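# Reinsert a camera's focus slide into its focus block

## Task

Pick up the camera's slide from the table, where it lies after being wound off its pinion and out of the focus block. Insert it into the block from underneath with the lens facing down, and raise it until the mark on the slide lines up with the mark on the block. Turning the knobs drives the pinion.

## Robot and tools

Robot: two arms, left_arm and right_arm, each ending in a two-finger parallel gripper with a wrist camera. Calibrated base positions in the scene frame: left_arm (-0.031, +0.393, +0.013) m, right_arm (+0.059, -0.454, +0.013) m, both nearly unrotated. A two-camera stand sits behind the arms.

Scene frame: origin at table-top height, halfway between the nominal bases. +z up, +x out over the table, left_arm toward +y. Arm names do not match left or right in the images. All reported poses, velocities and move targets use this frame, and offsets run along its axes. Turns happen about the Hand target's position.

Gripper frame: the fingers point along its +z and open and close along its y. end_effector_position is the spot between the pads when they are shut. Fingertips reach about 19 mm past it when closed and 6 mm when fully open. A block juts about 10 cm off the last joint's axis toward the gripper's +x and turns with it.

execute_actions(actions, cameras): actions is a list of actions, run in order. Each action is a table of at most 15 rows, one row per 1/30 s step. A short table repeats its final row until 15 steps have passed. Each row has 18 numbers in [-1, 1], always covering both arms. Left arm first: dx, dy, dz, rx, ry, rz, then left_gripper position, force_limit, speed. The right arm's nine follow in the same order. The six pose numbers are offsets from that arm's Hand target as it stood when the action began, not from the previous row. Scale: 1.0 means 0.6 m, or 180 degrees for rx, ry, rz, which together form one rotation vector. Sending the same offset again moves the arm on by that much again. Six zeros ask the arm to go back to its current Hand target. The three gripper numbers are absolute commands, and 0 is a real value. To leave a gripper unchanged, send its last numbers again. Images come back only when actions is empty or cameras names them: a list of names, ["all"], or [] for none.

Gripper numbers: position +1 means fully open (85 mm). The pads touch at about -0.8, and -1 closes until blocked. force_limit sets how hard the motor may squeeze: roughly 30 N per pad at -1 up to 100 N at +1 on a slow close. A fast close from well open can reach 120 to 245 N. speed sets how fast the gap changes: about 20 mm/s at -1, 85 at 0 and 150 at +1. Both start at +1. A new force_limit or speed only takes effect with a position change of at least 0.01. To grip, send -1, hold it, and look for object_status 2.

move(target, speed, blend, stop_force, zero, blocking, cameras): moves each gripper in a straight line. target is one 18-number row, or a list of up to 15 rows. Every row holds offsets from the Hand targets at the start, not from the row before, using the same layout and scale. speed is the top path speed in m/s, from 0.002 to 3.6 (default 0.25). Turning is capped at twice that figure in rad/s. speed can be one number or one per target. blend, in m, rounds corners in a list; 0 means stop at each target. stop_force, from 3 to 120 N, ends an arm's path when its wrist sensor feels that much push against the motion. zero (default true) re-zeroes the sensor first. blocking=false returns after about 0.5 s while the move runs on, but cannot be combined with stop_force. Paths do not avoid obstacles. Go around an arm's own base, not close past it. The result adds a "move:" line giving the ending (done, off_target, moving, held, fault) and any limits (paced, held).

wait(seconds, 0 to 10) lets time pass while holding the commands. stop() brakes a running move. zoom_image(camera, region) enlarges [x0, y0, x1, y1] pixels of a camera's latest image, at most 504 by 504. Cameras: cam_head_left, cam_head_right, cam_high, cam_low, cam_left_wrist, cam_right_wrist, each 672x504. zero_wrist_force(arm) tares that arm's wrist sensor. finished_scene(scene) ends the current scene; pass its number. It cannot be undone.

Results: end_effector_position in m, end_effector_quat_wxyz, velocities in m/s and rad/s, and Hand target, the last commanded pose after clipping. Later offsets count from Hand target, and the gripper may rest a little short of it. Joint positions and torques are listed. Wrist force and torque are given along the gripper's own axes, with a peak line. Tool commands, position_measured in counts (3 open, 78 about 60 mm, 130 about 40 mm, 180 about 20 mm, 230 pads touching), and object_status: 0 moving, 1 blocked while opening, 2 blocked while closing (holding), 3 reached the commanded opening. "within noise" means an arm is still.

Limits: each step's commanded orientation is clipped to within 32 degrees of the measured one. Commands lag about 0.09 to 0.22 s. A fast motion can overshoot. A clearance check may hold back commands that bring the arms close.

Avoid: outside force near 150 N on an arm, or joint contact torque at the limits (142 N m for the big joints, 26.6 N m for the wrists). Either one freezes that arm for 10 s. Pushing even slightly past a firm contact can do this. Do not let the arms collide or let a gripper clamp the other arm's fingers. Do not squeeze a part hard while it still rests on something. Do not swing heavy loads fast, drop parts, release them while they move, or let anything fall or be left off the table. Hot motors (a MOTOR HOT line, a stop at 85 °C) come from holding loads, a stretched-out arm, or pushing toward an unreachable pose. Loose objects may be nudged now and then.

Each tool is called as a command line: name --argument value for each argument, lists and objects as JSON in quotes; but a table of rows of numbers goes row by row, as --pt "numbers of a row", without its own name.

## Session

execute_actions --actions '[]'

zoom_image --camera "cam_head_left" --region '[250, 120, 450, 320]'

Scene clock: 0.00 s.
left_arm: end_effector_position=(+0.4637, +0.6062, +0.1983) position_measured=3 object_status=3 end_effector_quat_wxyz=(-0.081, +0.446, +0.891, -0.005) | right_arm: end_effector_position=(+0.8096, -0.2703, +0.3547) position_measured=3 object_status=3 end_effector_quat_wxyz=(+0.260, +0.757, -0.203, +0.564)
Joint positions: left_arm=[0.064 -1.376 1.704 -1.758 -1.491 1.04] | right_arm=[3.89 -2.074 -1.544 -0.622 0.259 -2.228]
Joint velocities: within noise
Joint torques (N m): no reading
Wrist force (N): no reading
Wrist torque (N m): no reading
Wrist force, peak (N): no reading
Hand target: left_arm +0.4637, +0.6062, +0.1983; -0.081, +0.446, +0.891, -0.005 | right_arm +0.8096, -0.2703, +0.3547; +0.260, +0.757, -0.203, +0.564
Tool commands: left_gripper/position=+1.0 left_gripper/force_limit=+1.0 left_gripper/speed=+1.0 right_gripper/position=+1.0 right_gripper/force_limit=+1.0 right_gripper/speed=+1.0

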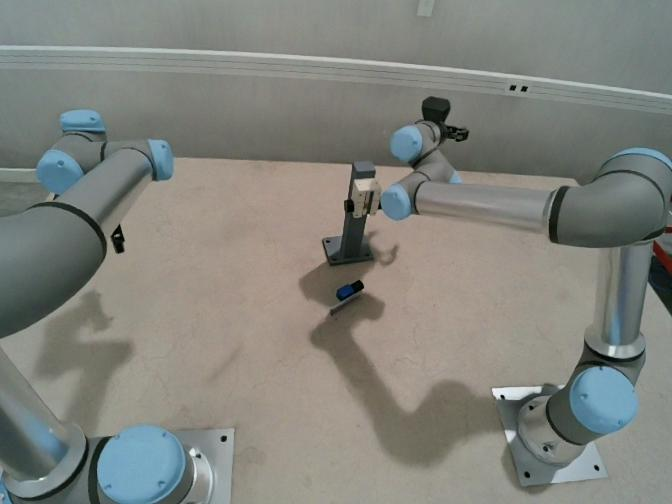

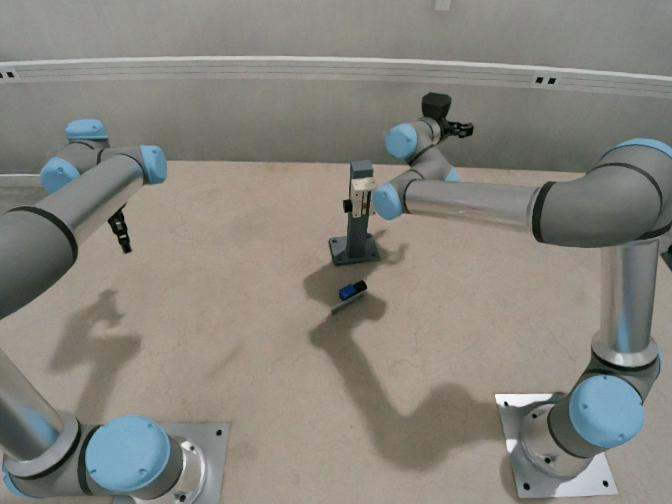

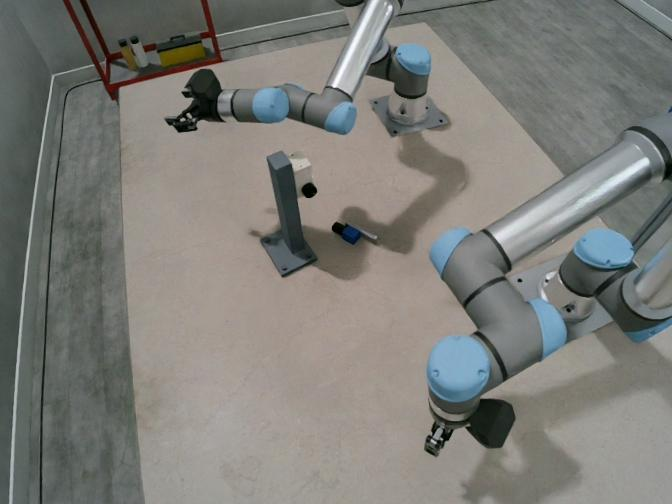

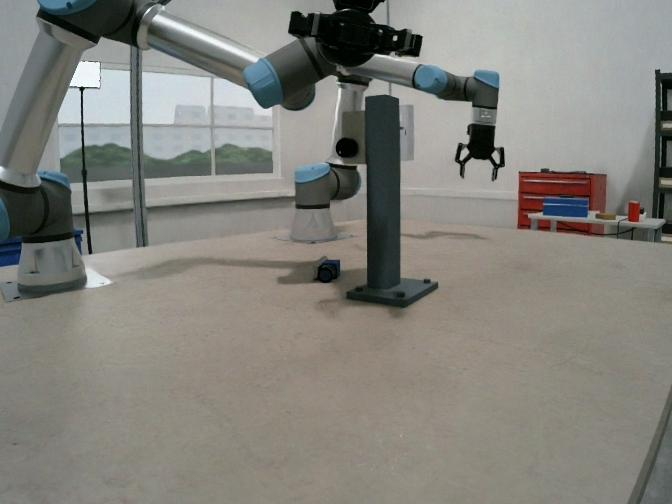

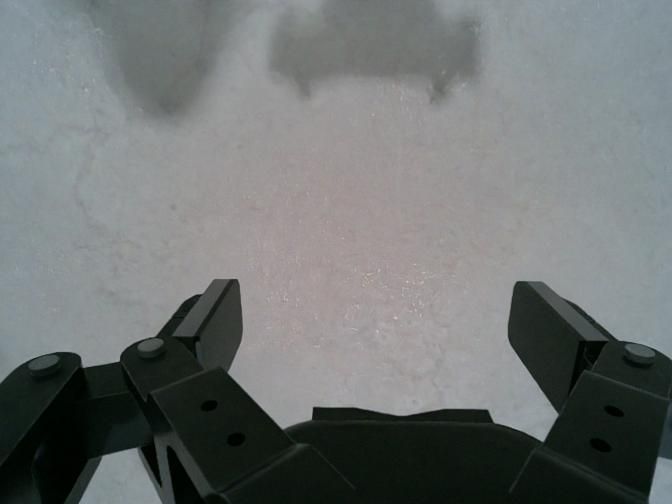

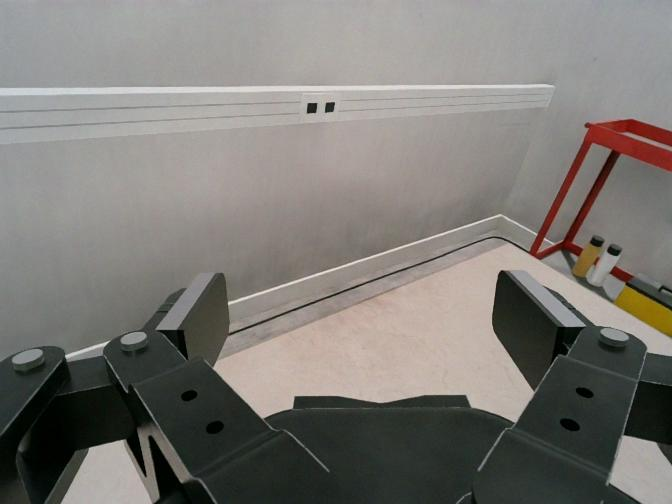

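Scaled by 2.520 from the camera's 672x504 image, which has a finer 960x720 frame.

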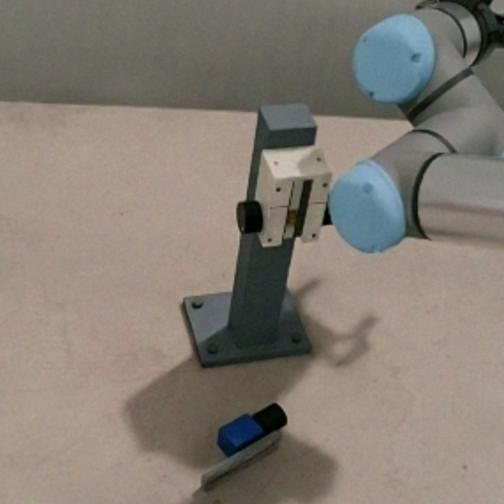

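move --target '[-0.13,-0.95,0.083,0.003,-0.054,0.295,1,1,1,-0.3,-0.3,0,0,0,0,1,1,1]' --speed 0.4 --cameras '["all"]'

zoom_image --camera "cam_left_wrist" --region '[180, 100, 580, 500]'

Scene clock: 3.37 s.
left_arm: end_effector_position=(+0.3857, +0.0363, +0.2481) position_measured=3 object_status=3 end_effector_quat_wxyz=(+0.001, +0.000, +1.000, +0.000) | right_arm: end_effector_position=(+0.6297, -0.4502, +0.3547) position_measured=3 object_status=3 end_effector_quat_wxyz=(+0.260, +0.757, -0.203, +0.564)
Joint positions: left_arm=[-1.008 -1.451 1.688 -1.809 -1.569 -0.955] | right_arm=[3.871 -1.553 -2.239 -0.388 0.268 -2.29]
Joint torques (N m): left_arm=[-11.04 -25.85 -28.14 -5.55 -1.54 -2.06] | right_arm=[8.5 24.95 19.57 3.57 -4.04 0.98]
Wrist force (N): left_arm=[-0.9 0.2 0.5] | right_arm=[-0.3 0.7 -0.2]
Wrist torque (N m): left_arm=[0.02 0.13 0.03] | right_arm=[0.15 0.01 -0.17]
Wrist force, peak (N): left_arm=[2.6 2.7 0.5] | right_arm=[-0.8 2.1 -0.1]
Hand target: left_arm +0.3857, +0.0362, +0.2481; +0.001, +0.000, +1.000, +0.000 | right_arm +0.6296, -0.4503, +0.3547; +0.260, +0.757, -0.203, +0.564
Off the commanded pose: left_arm 0.000 m, 0 deg | right_arm 0.000 m, 0 deg.
move: done

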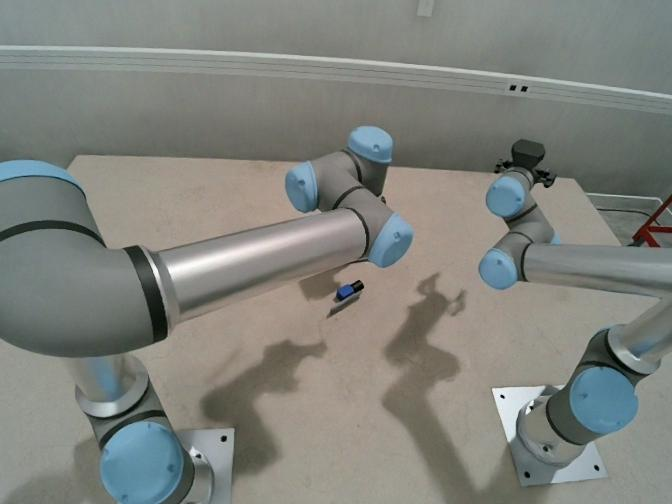

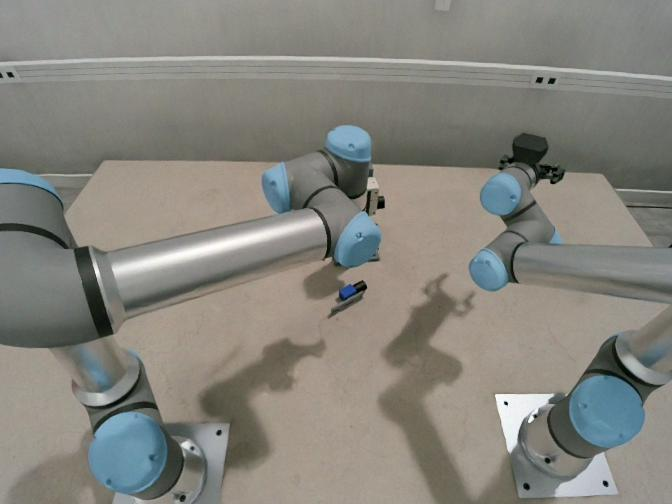

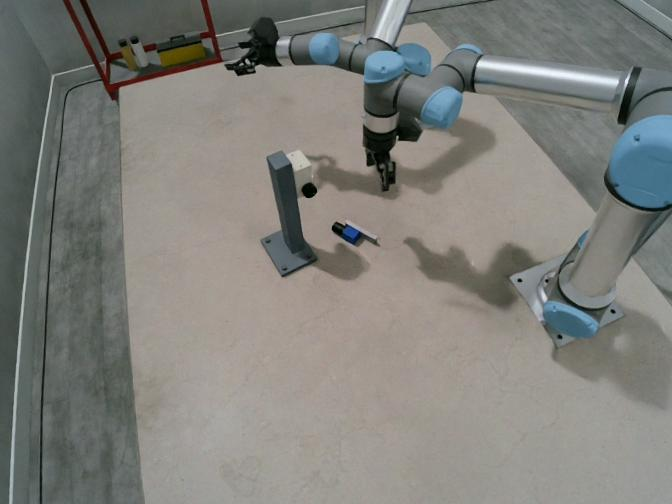

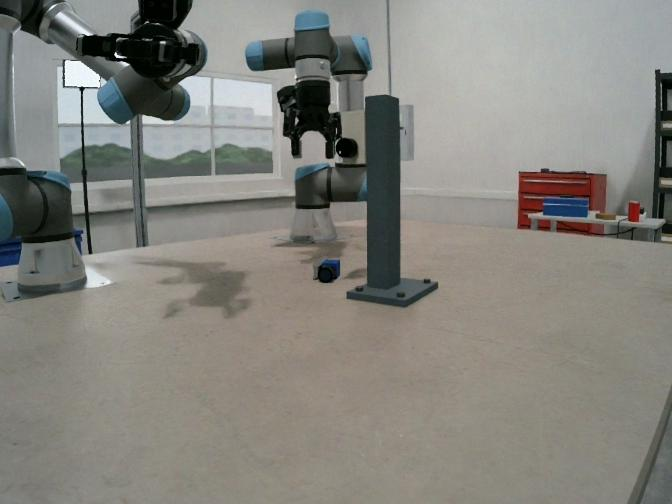

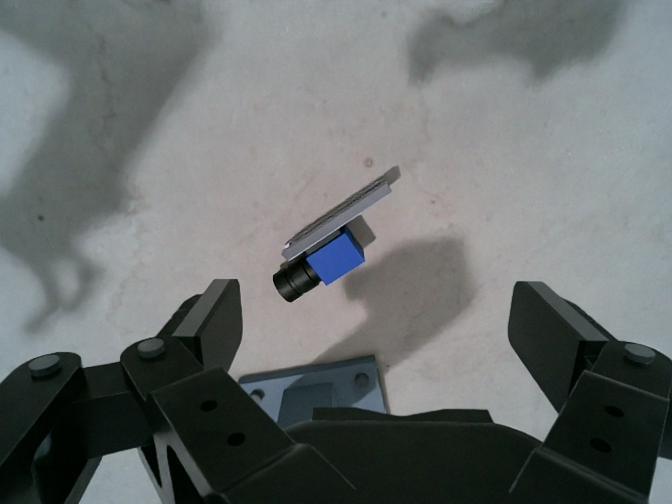

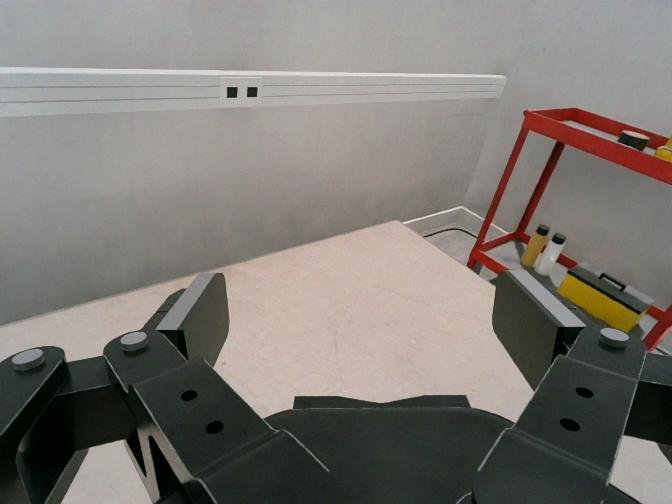

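Scaled by 1.260 from the camera's 672x504 image, which has a finer 960x720 frame.

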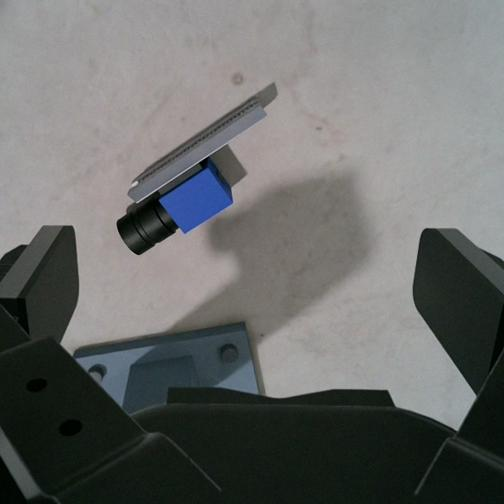

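move --pt "0.336 0.217 0.403 0.27 -0.421 0 1 1 1 0 0 0 0 0 0 1 1 1" --pt "0.168 0.107 0.7 0.45 -0.7017 0 1 1 1 0 0 0 0 0 0 1 1 1" --speed 0.6 --blend '[0.05,0]'

move --target '[0.152,-0.347,-0.347,0.2345,0.3125,-0.2115,1,1,1,0,0,0,0,0,0,1,1,1]' --speed 0.6

move --target '[-0.3,0.25,-0.35,0.3,0.4,0,1,1,1,0,0,0,0,0,0,1,1,1]' --speed 0.6 --cameras '["cam_head_left","cam_left_wrist"]'

Scene clock: 12.10 s.
left_arm: end_effector_position=(+0.4866, +0.1005, +0.6681) position_measured=3 object_status=3 end_effector_quat_wxyz=(+0.813, +0.000, +0.258, +0.521) end_effector_velocity=(-0.001, -0.001, +0.000) end_effector_angular_velocity=(+0.004, -0.004, -0.001) | right_arm: end_effector_position=(+0.6296, -0.4503, +0.3547) position_measured=3 object_status=3 end_effector_quat_wxyz=(+0.260, +0.757, -0.203, +0.564)
Joint positions: left_arm=[-1.023 -1.413 1.799 -1.938 1.05 -1.037] | right_arm=[3.871 -1.553 -2.239 -0.388 0.268 -2.29]
Joint velocities: left_arm=[-0.001 -0.001 0.002 0 0.005 0] | right_arm=[within noise]
Joint torques (N m): left_arm=[-12.46 -33.51 -10.68 -5.44 2.73 1.53] | right_arm=[8.4 26.46 14.1 4.31 -3.99 -1.5]
Wrist force (N): left_arm=[-0.8 -0.8 2.7] | right_arm=[-0.3 0.4 0.0]
Wrist torque (N m): left_arm=[0.58 0.52 0.11] | right_arm=[0.10 0.02 -0.17]
Wrist force, peak (N): left_arm=[-1.3 -0.9 5.0] | right_arm=[-0.9 0.8 -0.2]
Hand target: left_arm +0.4865, +0.1004, +0.6681; +0.814, +0.000, +0.258, +0.521 | right_arm +0.6296, -0.4503, +0.3547; +0.260, +0.757, -0.203, +0.564
Off the commanded pose: left_arm 0.000 m, 0 deg | right_arm 0.000 m, 0 deg.
move: done

Scene clock: 13.93 s.
left_arm: end_effector_position=(+0.5778, -0.1077, +0.4599) position_measured=3 object_status=3 end_effector_quat_wxyz=(+0.666, +0.591, +0.388, +0.238) | right_arm: end_effector_position=(+0.6296, -0.4503, +0.3547) position_measured=3 object_status=3 end_effector_quat_wxyz=(+0.260, +0.757, -0.203, +0.564)
Joint positions: left_arm=[-1.016 -1.277 1.335 -0.059 1.255 -1.809] | right_arm=[3.871 -1.553 -2.239 -0.388 0.268 -2.29]
Joint torques (N m): left_arm=[-12.6 -33.17 -37.04 1.18 1.4 0.87] | right_arm=[8.62 25.46 14.27 3.89 -4.09 -1.52]
Wrist force (N): left_arm=[-1.4 0.1 0.2] | right_arm=[-0.6 0.4 -0.2]
Wrist torque (N m): left_arm=[0.30 0.38 -0.17] | right_arm=[0.11 0.07 -0.17]
Wrist force, peak (N): left_arm=[-0.8 -0.3 3.6] | right_arm=[-0.9 0.7 -0.2]
Hand target: left_arm +0.5777, -0.1078, +0.4599; +0.666, +0.591, +0.388, +0.238 | right_arm +0.6296, -0.4503, +0.3547; +0.260, +0.757, -0.203, +0.564
Off the commanded pose: left_arm 0.000 m, 0 deg | right_arm 0.000 m, 0 deg.
move: done

Scene clock: 15.87 s.
left_arm: end_effector_position=(+0.3978, +0.0423, +0.2499) position_measured=3 object_status=3 end_effector_quat_wxyz=(+0.001, +0.835, +0.551, -0.001) | right_arm: end_effector_position=(+0.6296, -0.4503, +0.3547) position_measured=3 object_status=3 end_effector_quat_wxyz=(+0.260, +0.757, -0.203, +0.564)
Joint positions: left_arm=[-0.981 -0.956 0.995 1.53 1.574 -2.093] | right_arm=[3.871 -1.553 -2.239 -0.388 0.268 -2.29]
Joint torques (N m): left_arm=[-11.95 -45.01 -32.31 3.45 -0.42 -1.99] | right_arm=[7.69 24.55 14.48 3.85 -4.03 -1.47]
Wrist force (N): left_arm=[-0.8 -0.1 0.2] | right_arm=[-0.2 0.5 0.0]
Wrist torque (N m): left_arm=[-0.03 0.10 -0.06] | right_arm=[0.12 0.00 -0.17]
Wrist force, peak (N): left_arm=[-1.5 0.1 1.4] | right_arm=[-0.5 0.7 0.3]
Hand target: left_arm +0.3977, +0.0422, +0.2499; +0.001, +0.835, +0.550, -0.001 | right_arm +0.6296, -0.4503, +0.3547; +0.260, +0.757, -0.203, +0.564
Off the commanded pose: left_arm 0.000 m, 0 deg | right_arm 0.000 m, 0 deg.
move: done
Images, in order (width x height): cam_head_left 672x504, cam_left_wrist 672x504.

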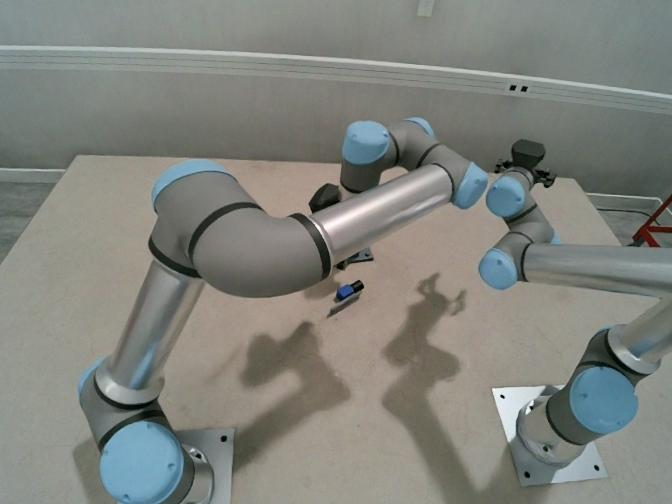

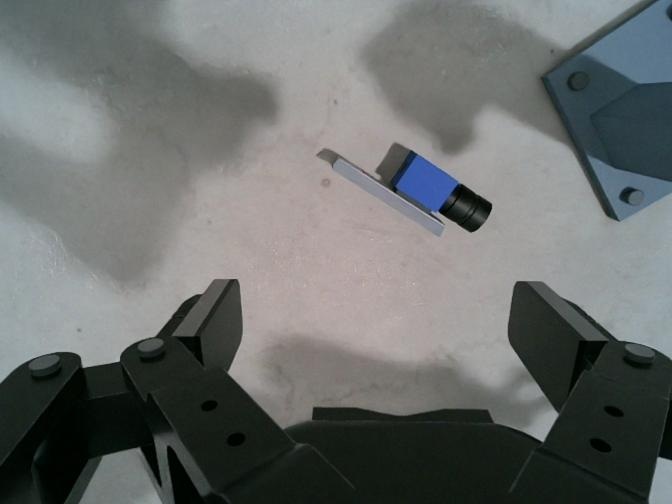

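move --target '[0.08,-0.042,-0.23,0,0,0.325,1,0,-1,0,0,0,0,0,0,1,1,1]' --speed 0.4 --cameras '["cam_left_wrist"]'

zoom_image --camera "cam_left_wrist" --region '[180, 50, 580, 450]'

Scene clock: 20.37 s.
left_arm: end_effector_position=(+0.4458, +0.0170, +0.1120) position_measured=3 object_status=3 end_effector_quat_wxyz=(+0.002, +0.459, +0.888, -0.001) end_effector_velocity=(-0.001, -0.001, +0.000) end_effector_angular_velocity=(-0.001, +0.001, +0.004) | right_arm: end_effector_position=(+0.6296, -0.4503, +0.3547) position_measured=3 object_status=3 end_effector_quat_wxyz=(+0.260, +0.757, -0.203, +0.564)
Joint positions: left_arm=[-0.943 -0.75 0.997 1.321 1.571 -3.076] | right_arm=[3.871 -1.553 -2.239 -0.388 0.268 -2.29]
Joint velocities: left_arm=[-0.001 0 0 0 0.002 -0.005] | right_arm=[within noise]
Joint torques (N m): left_arm=[-10.18 -53.11 -6 6.43 -0.39 -1.89] | right_arm=[7.1 22.3 14.85 3.81 -3.8 -1.38]
Wrist force (N): left_arm=[-0.5 -0.3 0.5] | right_arm=[-0.6 0.8 0.3]
Wrist torque (N m): left_arm=[-0.03 0.04 -0.07] | right_arm=[0.17 0.06 -0.17]
Wrist force, peak (N): left_arm=[-0.9 0.3 1.5] | right_arm=[-0.9 0.6 0.1]
Hand target: left_arm +0.4457, +0.0170, +0.1119; +0.002, +0.459, +0.888, -0.001 | right_arm +0.6296, -0.4503, +0.3547; +0.260, +0.757, -0.203, +0.564
Off the commanded pose: left_arm 0.000 m, 0 deg | right_arm 0.000 m, 0 deg.
move: done
Images, in order (width x height): cam_left_wrist 672x504.

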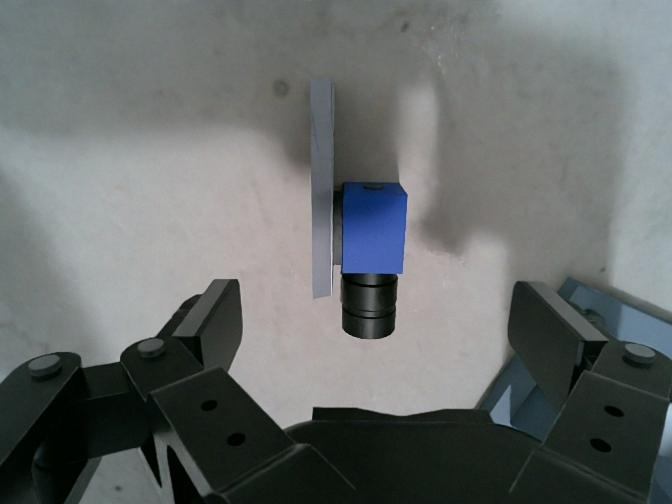

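Scaled by 1.260 from the camera's 672x504 image, which has a finer 960x720 frame.

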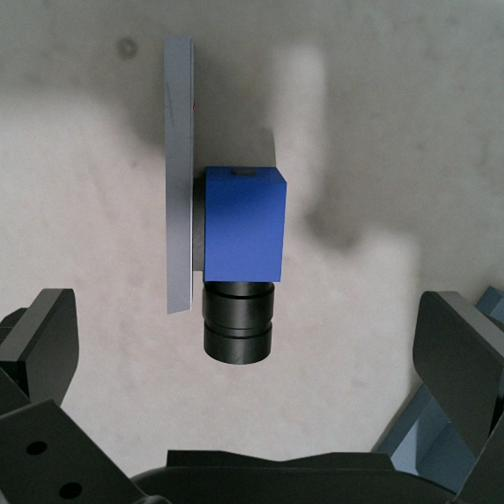

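move --pt "-0.0047 0.0037 -0.1417 0 0 0 1 0 -1 0 0 0 0 0 0 1 1 1" --pt "-0.0047 0.0037 -0.1417 0 0 0 -1 0 -1 0 0 0 0 0 0 1 1 1" --speed 0.15 --cameras '["cam_left_wrist"]'

move --pt "0 0 0.3 0 0 0 -1 0 -1 0 0 0 0 0 0 1 1 1" --pt "0.03 0.05 0.4 -0.4905 -0.096 0 -1 0 -1 0 0 0 0 0 0 1 1 1" --pt "0.057 -0.053 0.338 -0.2548 0.5946 0.6323 -1 0 -1 0 0 0 0 0 0 1 1 1" --speed '[0.2,0.5,0.5]' --blend '[0.02,0.02,0]' --cameras '["all"]'

Scene clock: 30.03 s.
left_arm: end_effector_position=(+0.4429, +0.0192, +0.0269) position_measured=119 object_status=0 end_effector_quat_wxyz=(+0.002, +0.459, +0.888, -0.001) | right_arm: end_effector_position=(+0.6296, -0.4503, +0.3547) position_measured=3 object_status=3 end_effector_quat_wxyz=(+0.260, +0.757, -0.203, +0.564)
Joint positions: left_arm=[-0.944 -0.684 1.104 1.148 1.571 -3.077] | right_arm=[3.871 -1.553 -2.239 -0.388 0.268 -2.29]
Joint torques (N m): left_arm=[12.43 -50.62 -28.26 0.58 -1.44 1.78] | right_arm=[6.79 21.12 14.89 3.82 -3.3 -1.25]
Wrist force (N): left_arm=[1.0 -0.1 -15.9] | right_arm=[-0.7 0.4 0.0]
Wrist torque (N m): left_arm=[-0.27 0.03 0.04] | right_arm=[0.10 0.07 -0.17]
Wrist force, peak (N): left_arm=[0.7 -0.5 -16.2] | right_arm=[-0.7 0.8 -0.2]
Hand target: left_arm +0.4429, +0.0192, +0.0269; +0.002, +0.459, +0.888, -0.001 | right_arm +0.6296, -0.4503, +0.3547; +0.260, +0.757, -0.203, +0.564
Off the commanded pose: left_arm 0.000 m, 0 deg | right_arm 0.000 m, 0 deg.
move: done
Images, in order (width x height): cam_left_wrist 672x504.

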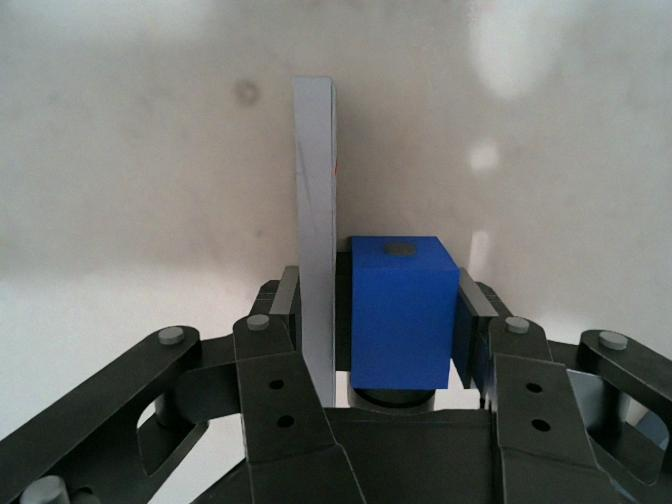

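Scene clock: 35.93 s.
left_arm: end_effector_position=(+0.4771, -0.0127, +0.2297) position_measured=119 object_status=2 end_effector_quat_wxyz=(+0.449, +0.546, -0.451, +0.545) | right_arm: end_effector_position=(+0.6296, -0.4503, +0.3547) position_measured=3 object_status=3 end_effector_quat_wxyz=(+0.260, +0.757, -0.203, +0.564)
Joint positions: left_arm=[-0.655 -1.195 1.855 -0.655 2.348 -6.278] | right_arm=[3.871 -1.553 -2.239 -0.388 0.268 -2.29]
Joint torques (N m): left_arm=[6.04 -46.55 -8.53 1.19 1.01 -1.86] | right_arm=[6.28 16.81 15.08 3.79 -3.4 -0.73]
Wrist force (N): left_arm=[-3.1 -1.0 -0.5] | right_arm=[-0.5 0.5 0.4]
Wrist torque (N m): left_arm=[0.22 0.13 -0.45] | right_arm=[0.11 0.05 -0.17]
Wrist force, peak (N): left_arm=[1.0 -0.2 -15.8] | right_arm=[-1.0 0.5 -0.1]
Hand target: left_arm +0.4771, -0.0126, +0.2297; +0.449, +0.546, -0.451, +0.545 | right_arm +0.6296, -0.4503, +0.3547; +0.260, +0.757, -0.203, +0.564
Off the commanded pose: left_arm 0.000 m, 0 deg | right_arm 0.000 m, 0 deg.
move: done

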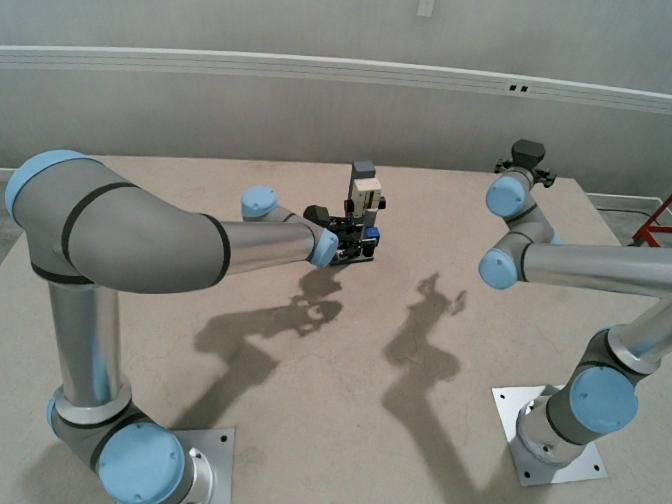

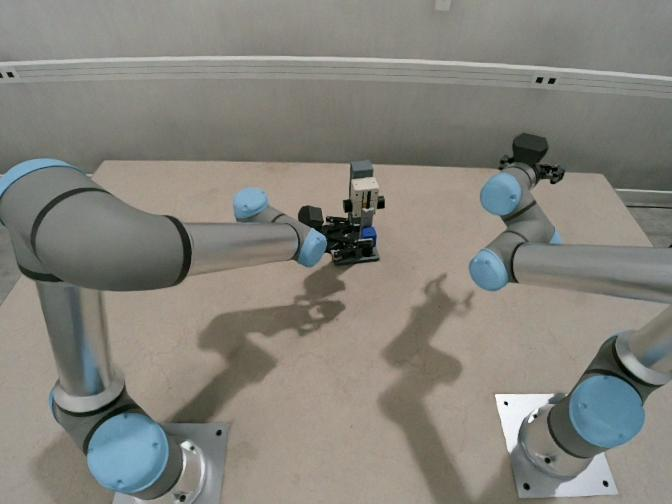

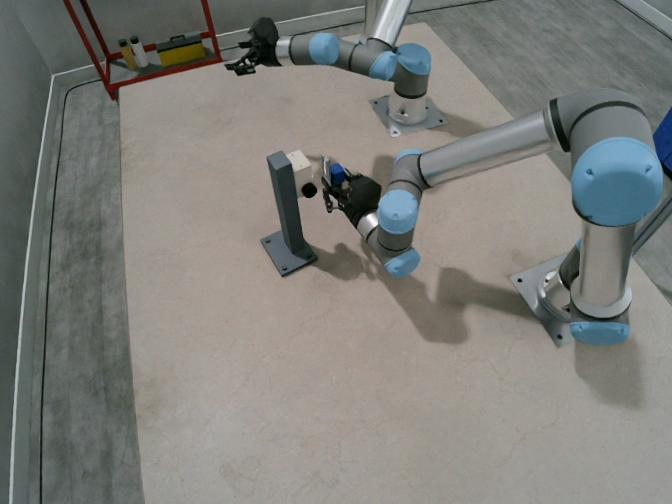

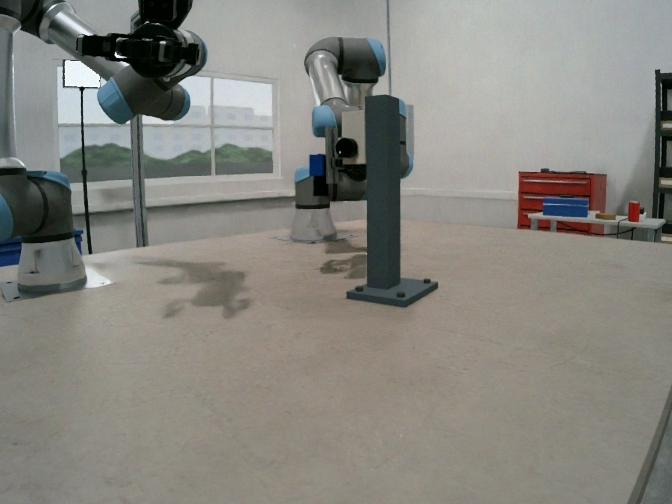

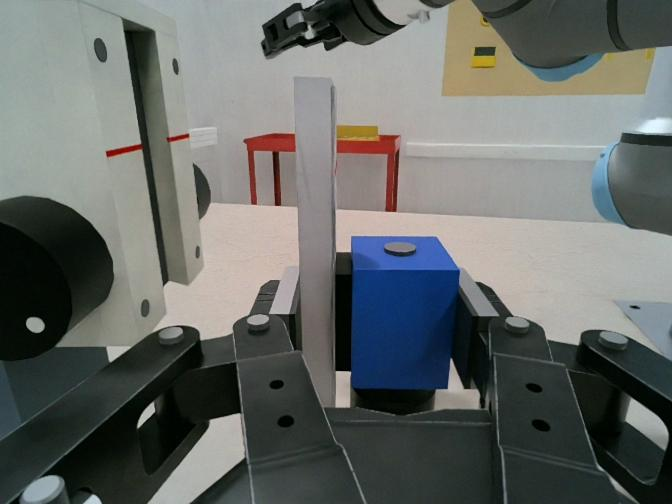

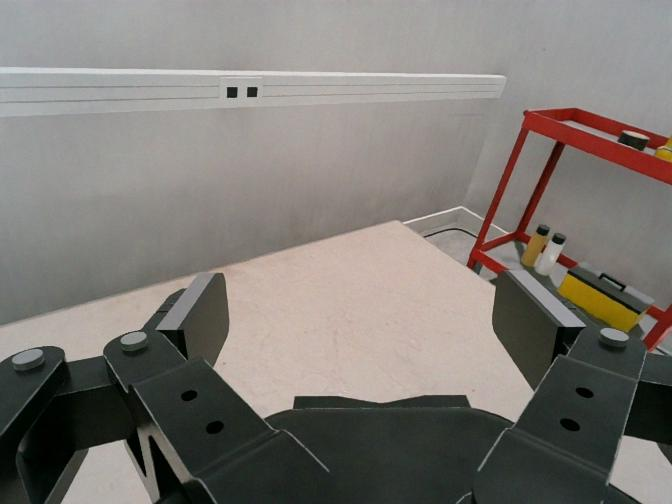

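zoom_image --camera "cam_left_wrist" --region '[0, 0, 240, 180]'

zoom_image --camera "cam_left_wrist" --region '[0, 180, 240, 360]'

Scaled by 2.100 from the camera's 672x504 image, which has a finer 960x720 frame.

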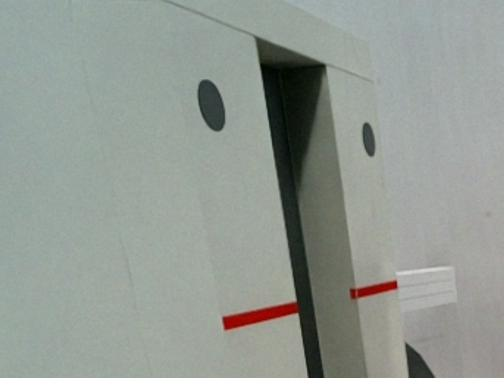

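Scaled by 2.100 from the camera's 672x504 image, which has a finer 960x720 frame.

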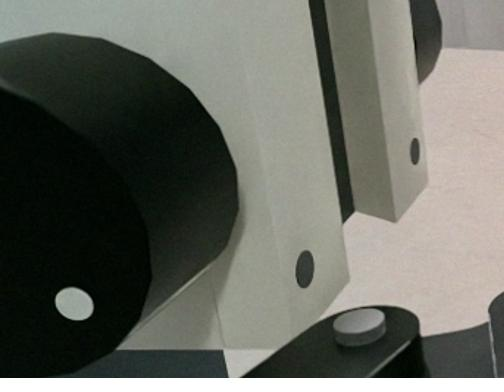

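move --pt "0 0 -0.14 0 0 -0.0025 -1 0 -1 0 0 0 0 0 0 1 1 1" --pt "0.0928 0.0037 -0.14 0 0 -0.0025 -1 0 -1 0 0 0 0 0 0 1 1 1" --speed '[0.25,0.12]' --blend '[0.015,0]' --cameras '["cam_left_wrist","cam_head_left","cam_head_right"]'

zoom_image --camera "cam_left_wrist" --region '[220, 0, 440, 140]'

zoom_image --camera "cam_head_right" --region '[310, 150, 410, 270]'

Scene clock: 46.50 s.
left_arm: end_effector_position=(+0.5328, -0.0103, +0.1457) position_measured=119 object_status=2 end_effector_quat_wxyz=(+0.451, +0.544, -0.453, +0.543) | right_arm: end_effector_position=(+0.6296, -0.4503, +0.3547) position_measured=3 object_status=3 end_effector_quat_wxyz=(+0.260, +0.757, -0.203, +0.564)
Joint positions: left_arm=[-0.588 -0.959 1.743 -0.778 2.423 -6.278] | right_arm=[3.871 -1.553 -2.239 -0.388 0.268 -2.29]
Joint torques (N m): left_arm=[-12.58 -45.36 -22.5 -4.22 -1.12 0.91] | right_arm=[5.34 16.2 15.16 3.61 -3.09 -1.04]
Wrist force (N): left_arm=[-3.2 -1.3 -0.9] | right_arm=[-0.6 0.6 0.2]
Wrist torque (N m): left_arm=[0.13 0.13 -0.45] | right_arm=[0.15 0.06 -0.17]
Wrist force, peak (N): left_arm=[-8.0 0.8 -1.0] | right_arm=[-0.5 0.9 0.2]
Hand target: left_arm +0.5328, -0.0104, +0.1457; +0.451, +0.544, -0.453, +0.543 | right_arm +0.6296, -0.4503, +0.3547; +0.260, +0.757, -0.203, +0.564
Off the commanded pose: left_arm 0.000 m, 0 deg | right_arm 0.000 m, 0 deg.
move: done
Images, in order (width x height): cam_head_left 672x504, cam_head_right 672x504, cam_left_wrist 672x504.

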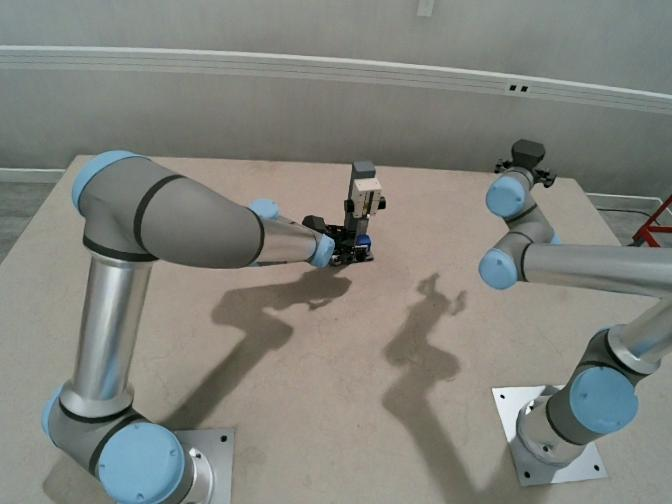

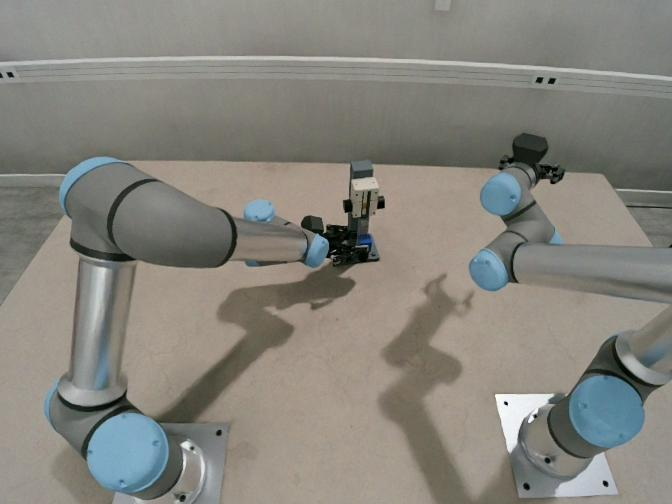

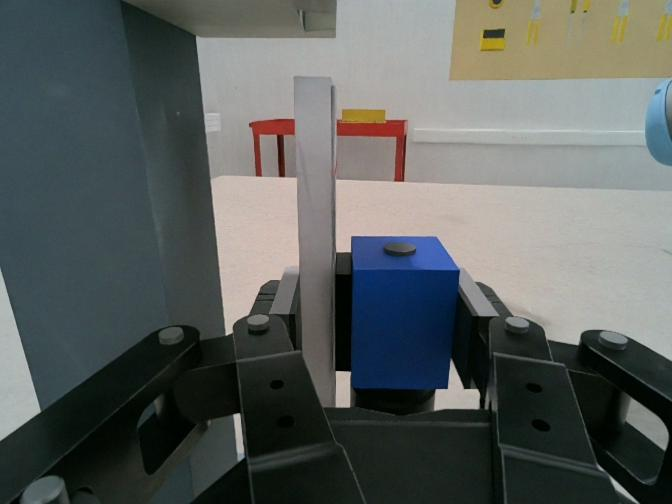

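Scaled by 2.291 from the camera's 672x504 image, which has a finer 960x720 frame.

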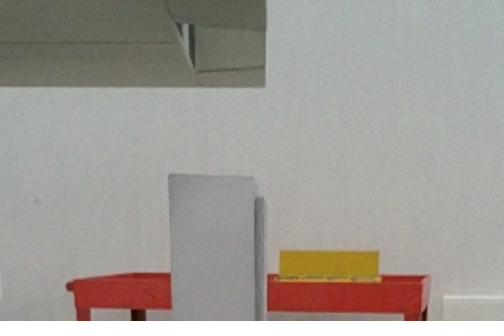

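Scaled by 4.200 from the camera's 672x504 image, which has a finer 960x720 frame.

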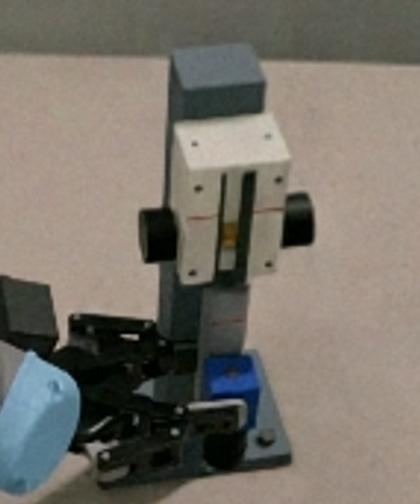

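zoom_image --camera "cam_head_right" --region '[340, 190, 390, 250]'

zoom_image --camera "cam_head_left" --region '[340, 190, 390, 250]'

Scaled by 8.400 from the camera's 672x504 image, which has a finer 960x720 frame.

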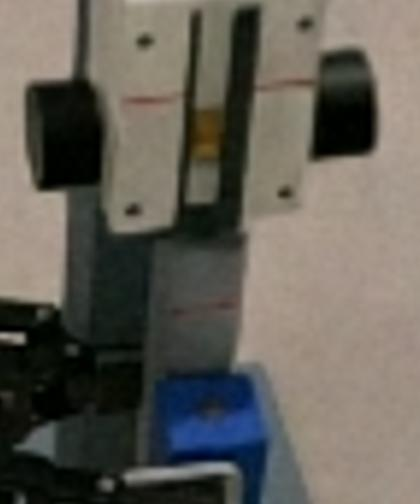

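Scaled by 8.400 from the camera's 672x504 image, which has a finer 960x720 frame.

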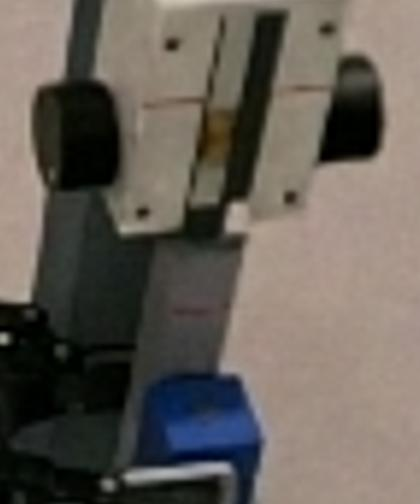

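move --target '[-0.0002,0.0011,0.04,0,0,0,-1,0,-1,0,0,0,0,0,0,1,1,1]' --speed 0.015 --stop_force 10 --cameras '["cam_left_wrist","cam_head_right"]'

zoom_image --camera "cam_left_wrist" --region '[260, 0, 400, 110]'

zoom_image --camera "cam_head_right" --region '[340, 190, 390, 250]'

Scene clock: 51.33 s.
left_arm: end_effector_position=(+0.5327, -0.0100, +0.1594) position_measured=119 object_status=2 end_effector_quat_wxyz=(+0.451, +0.544, -0.453, +0.543) | right_arm: end_effector_position=(+0.6296, -0.4503, +0.3547) position_measured=3 object_status=3 end_effector_quat_wxyz=(+0.260, +0.757, -0.203, +0.564)
Joint positions: left_arm=[-0.587 -0.982 1.736 -0.749 2.424 -6.278] | right_arm=[3.871 -1.553 -2.239 -0.388 0.268 -2.29]
Joint torques (N m): left_arm=[11.94 -54.61 -14.3 -6.9 -0.18 -1.17] | right_arm=[6.28 15.37 14.19 3.67 -2.9 -0.85]
Wrist force (N): left_arm=[-19.5 0.0 0.7] | right_arm=[-0.4 0.3 0.1]
Wrist torque (N m): left_arm=[0.11 0.48 -0.65] | right_arm=[0.10 0.03 -0.16]
Wrist force, peak (N): left_arm=[-30.4 -1.2 2.3] | right_arm=[-0.7 0.8 0.2]
Hand target: left_arm +0.5327, -0.0100, +0.1594; +0.451, +0.544, -0.453, +0.543 (not the last commanded pose) | right_arm +0.6296, -0.4503, +0.3547; +0.260, +0.757, -0.203, +0.564
Off the commanded pose: left_arm 0.010 m, 0 deg | right_arm 0.000 m, 0 deg.
move: contact (left_arm)
Images, in order (width x height): cam_head_right 672x504, cam_left_wrist 672x504.

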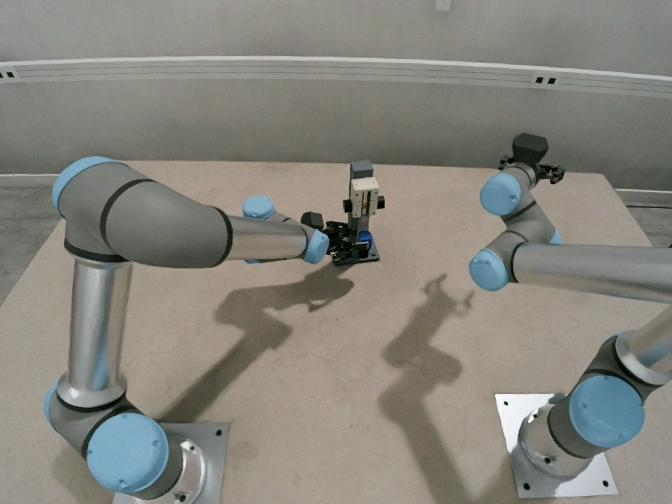

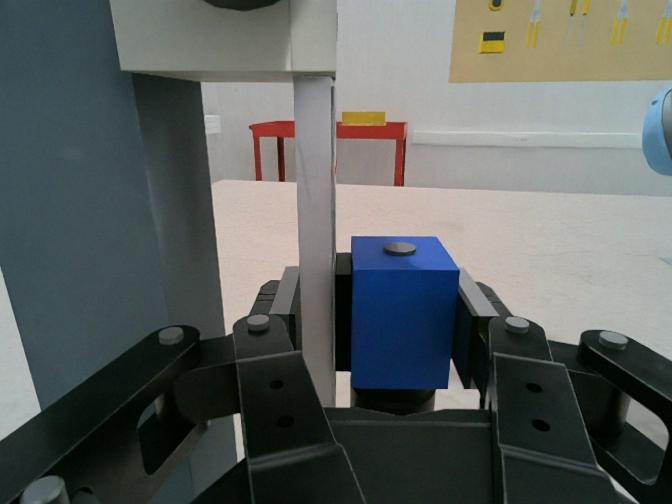

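Scaled by 3.600 from the camera's 672x504 image, which has a finer 960x720 frame.

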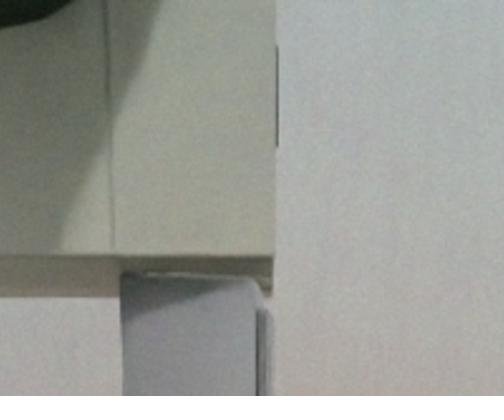

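Scaled by 8.400 from the camera's 672x504 image, which has a finer 960x720 frame.

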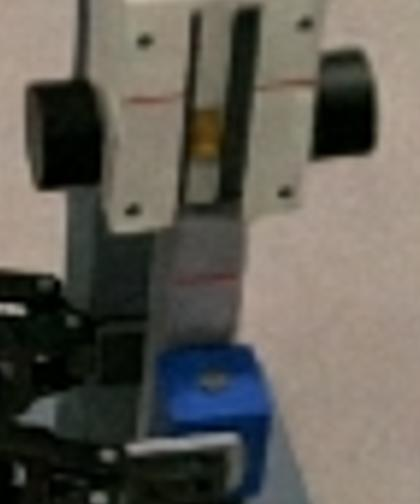

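move --target '[-0.0003,-0.0011,-0.004,0,0,0,-1,0,-1,0,0,0,0,0,0,1,1,1]' --speed 0.05

move --target '[0,0,0.03,0,0,0,-1,0,-1,0,0,0,0,0,0,1,1,1]' --speed 0.01 --stop_force 12 --cameras '["cam_left_wrist"]'

zoom_image --camera "cam_left_wrist" --region '[260, 0, 400, 110]'

Scene clock: 52.97 s.
left_arm: end_effector_position=(+0.5325, -0.0106, +0.1570) position_measured=119 object_status=2 end_effector_quat_wxyz=(+0.451, +0.544, -0.453, +0.543) | right_arm: end_effector_position=(+0.6296, -0.4503, +0.3547) position_measured=3 object_status=3 end_effector_quat_wxyz=(+0.260, +0.757, -0.203, +0.564)
Joint positions: left_arm=[-0.588 -0.978 1.738 -0.754 2.423 -6.278] | right_arm=[3.871 -1.553 -2.239 -0.388 0.268 -2.29]
Joint torques (N m): left_arm=[-11.54 -45.83 -8.27 -3.58 -1.35 -1.21] | right_arm=[4.47 15.75 14.37 3.5 -2.98 -0.85]
Wrist force (N): left_arm=[-3.2 -1.6 -0.7] | right_arm=[-0.5 0.6 0.0]
Wrist torque (N m): left_arm=[0.07 0.15 -0.43] | right_arm=[0.14 0.05 -0.16]
Wrist force, peak (N): left_arm=[-19.3 -0.5 0.5] | right_arm=[-0.3 1.0 0.3]
Hand target: left_arm +0.5325, -0.0106, +0.1570; +0.451, +0.544, -0.453, +0.543 | right_arm +0.6296, -0.4503, +0.3547; +0.260, +0.757, -0.203, +0.564
Off the commanded pose: left_arm 0.000 m, 0 deg | right_arm 0.000 m, 0 deg.
move: done

Scene clock: 53.97 s.
left_arm: end_effector_position=(+0.5324, -0.0106, +0.1595) position_measured=119 object_status=2 end_effector_quat_wxyz=(+0.451, +0.545, -0.453, +0.543) | right_arm: end_effector_position=(+0.6296, -0.4503, +0.3547) position_measured=3 object_status=3 end_effector_quat_wxyz=(+0.260, +0.757, -0.203, +0.564)
Joint positions: left_arm=[-0.588 -0.982 1.736 -0.749 2.423 -6.278] | right_arm=[3.871 -1.553 -2.239 -0.388 0.268 -2.29]
Joint torques (N m): left_arm=[-8.33 -51.83 -14.21 -7.79 -0.7 -0.07] | right_arm=[5.12 15.6 14.29 3.46 -3.02 -0.89]
Wrist force (N): left_arm=[-21.0 -0.2 0.3] | right_arm=[-0.3 0.6 0.2]
Wrist torque (N m): left_arm=[0.02 0.55 -0.64] | right_arm=[0.13 0.03 -0.17]
Wrist force, peak (N): left_arm=[-26.5 -1.0 1.2] | right_arm=[-0.9 0.8 -0.1]
Hand target: left_arm +0.5324, -0.0106, +0.1594; +0.451, +0.545, -0.453, +0.543 (not the last commanded pose) | right_arm +0.6296, -0.4503, +0.3547; +0.260, +0.757, -0.203, +0.564
Off the commanded pose: left_arm 0.016 m, 0 deg | right_arm 0.000 m, 0 deg.
move: contact (left_arm)
Images, in order (width x height): cam_left_wrist 672x504.

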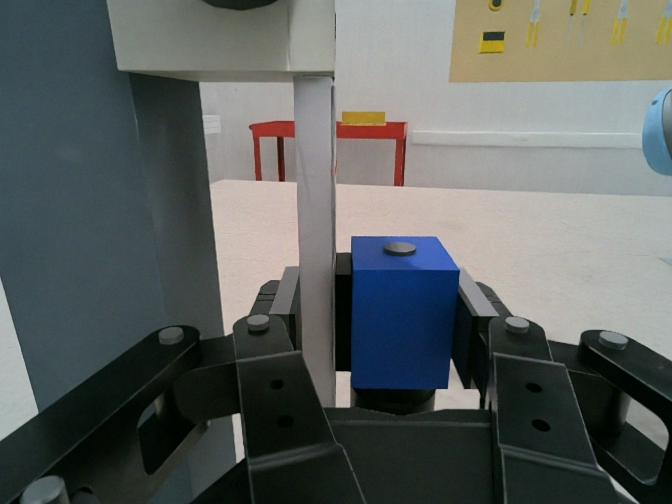

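Scaled by 3.600 from the camera's 672x504 image, which has a finer 960x720 frame.

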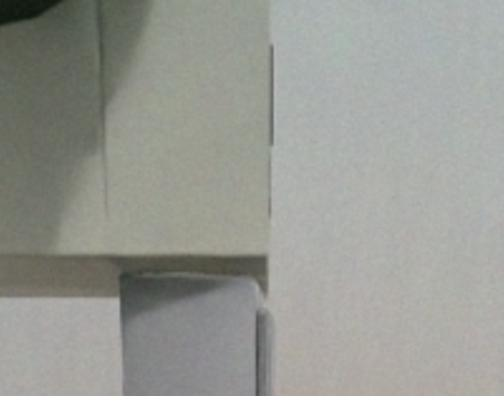

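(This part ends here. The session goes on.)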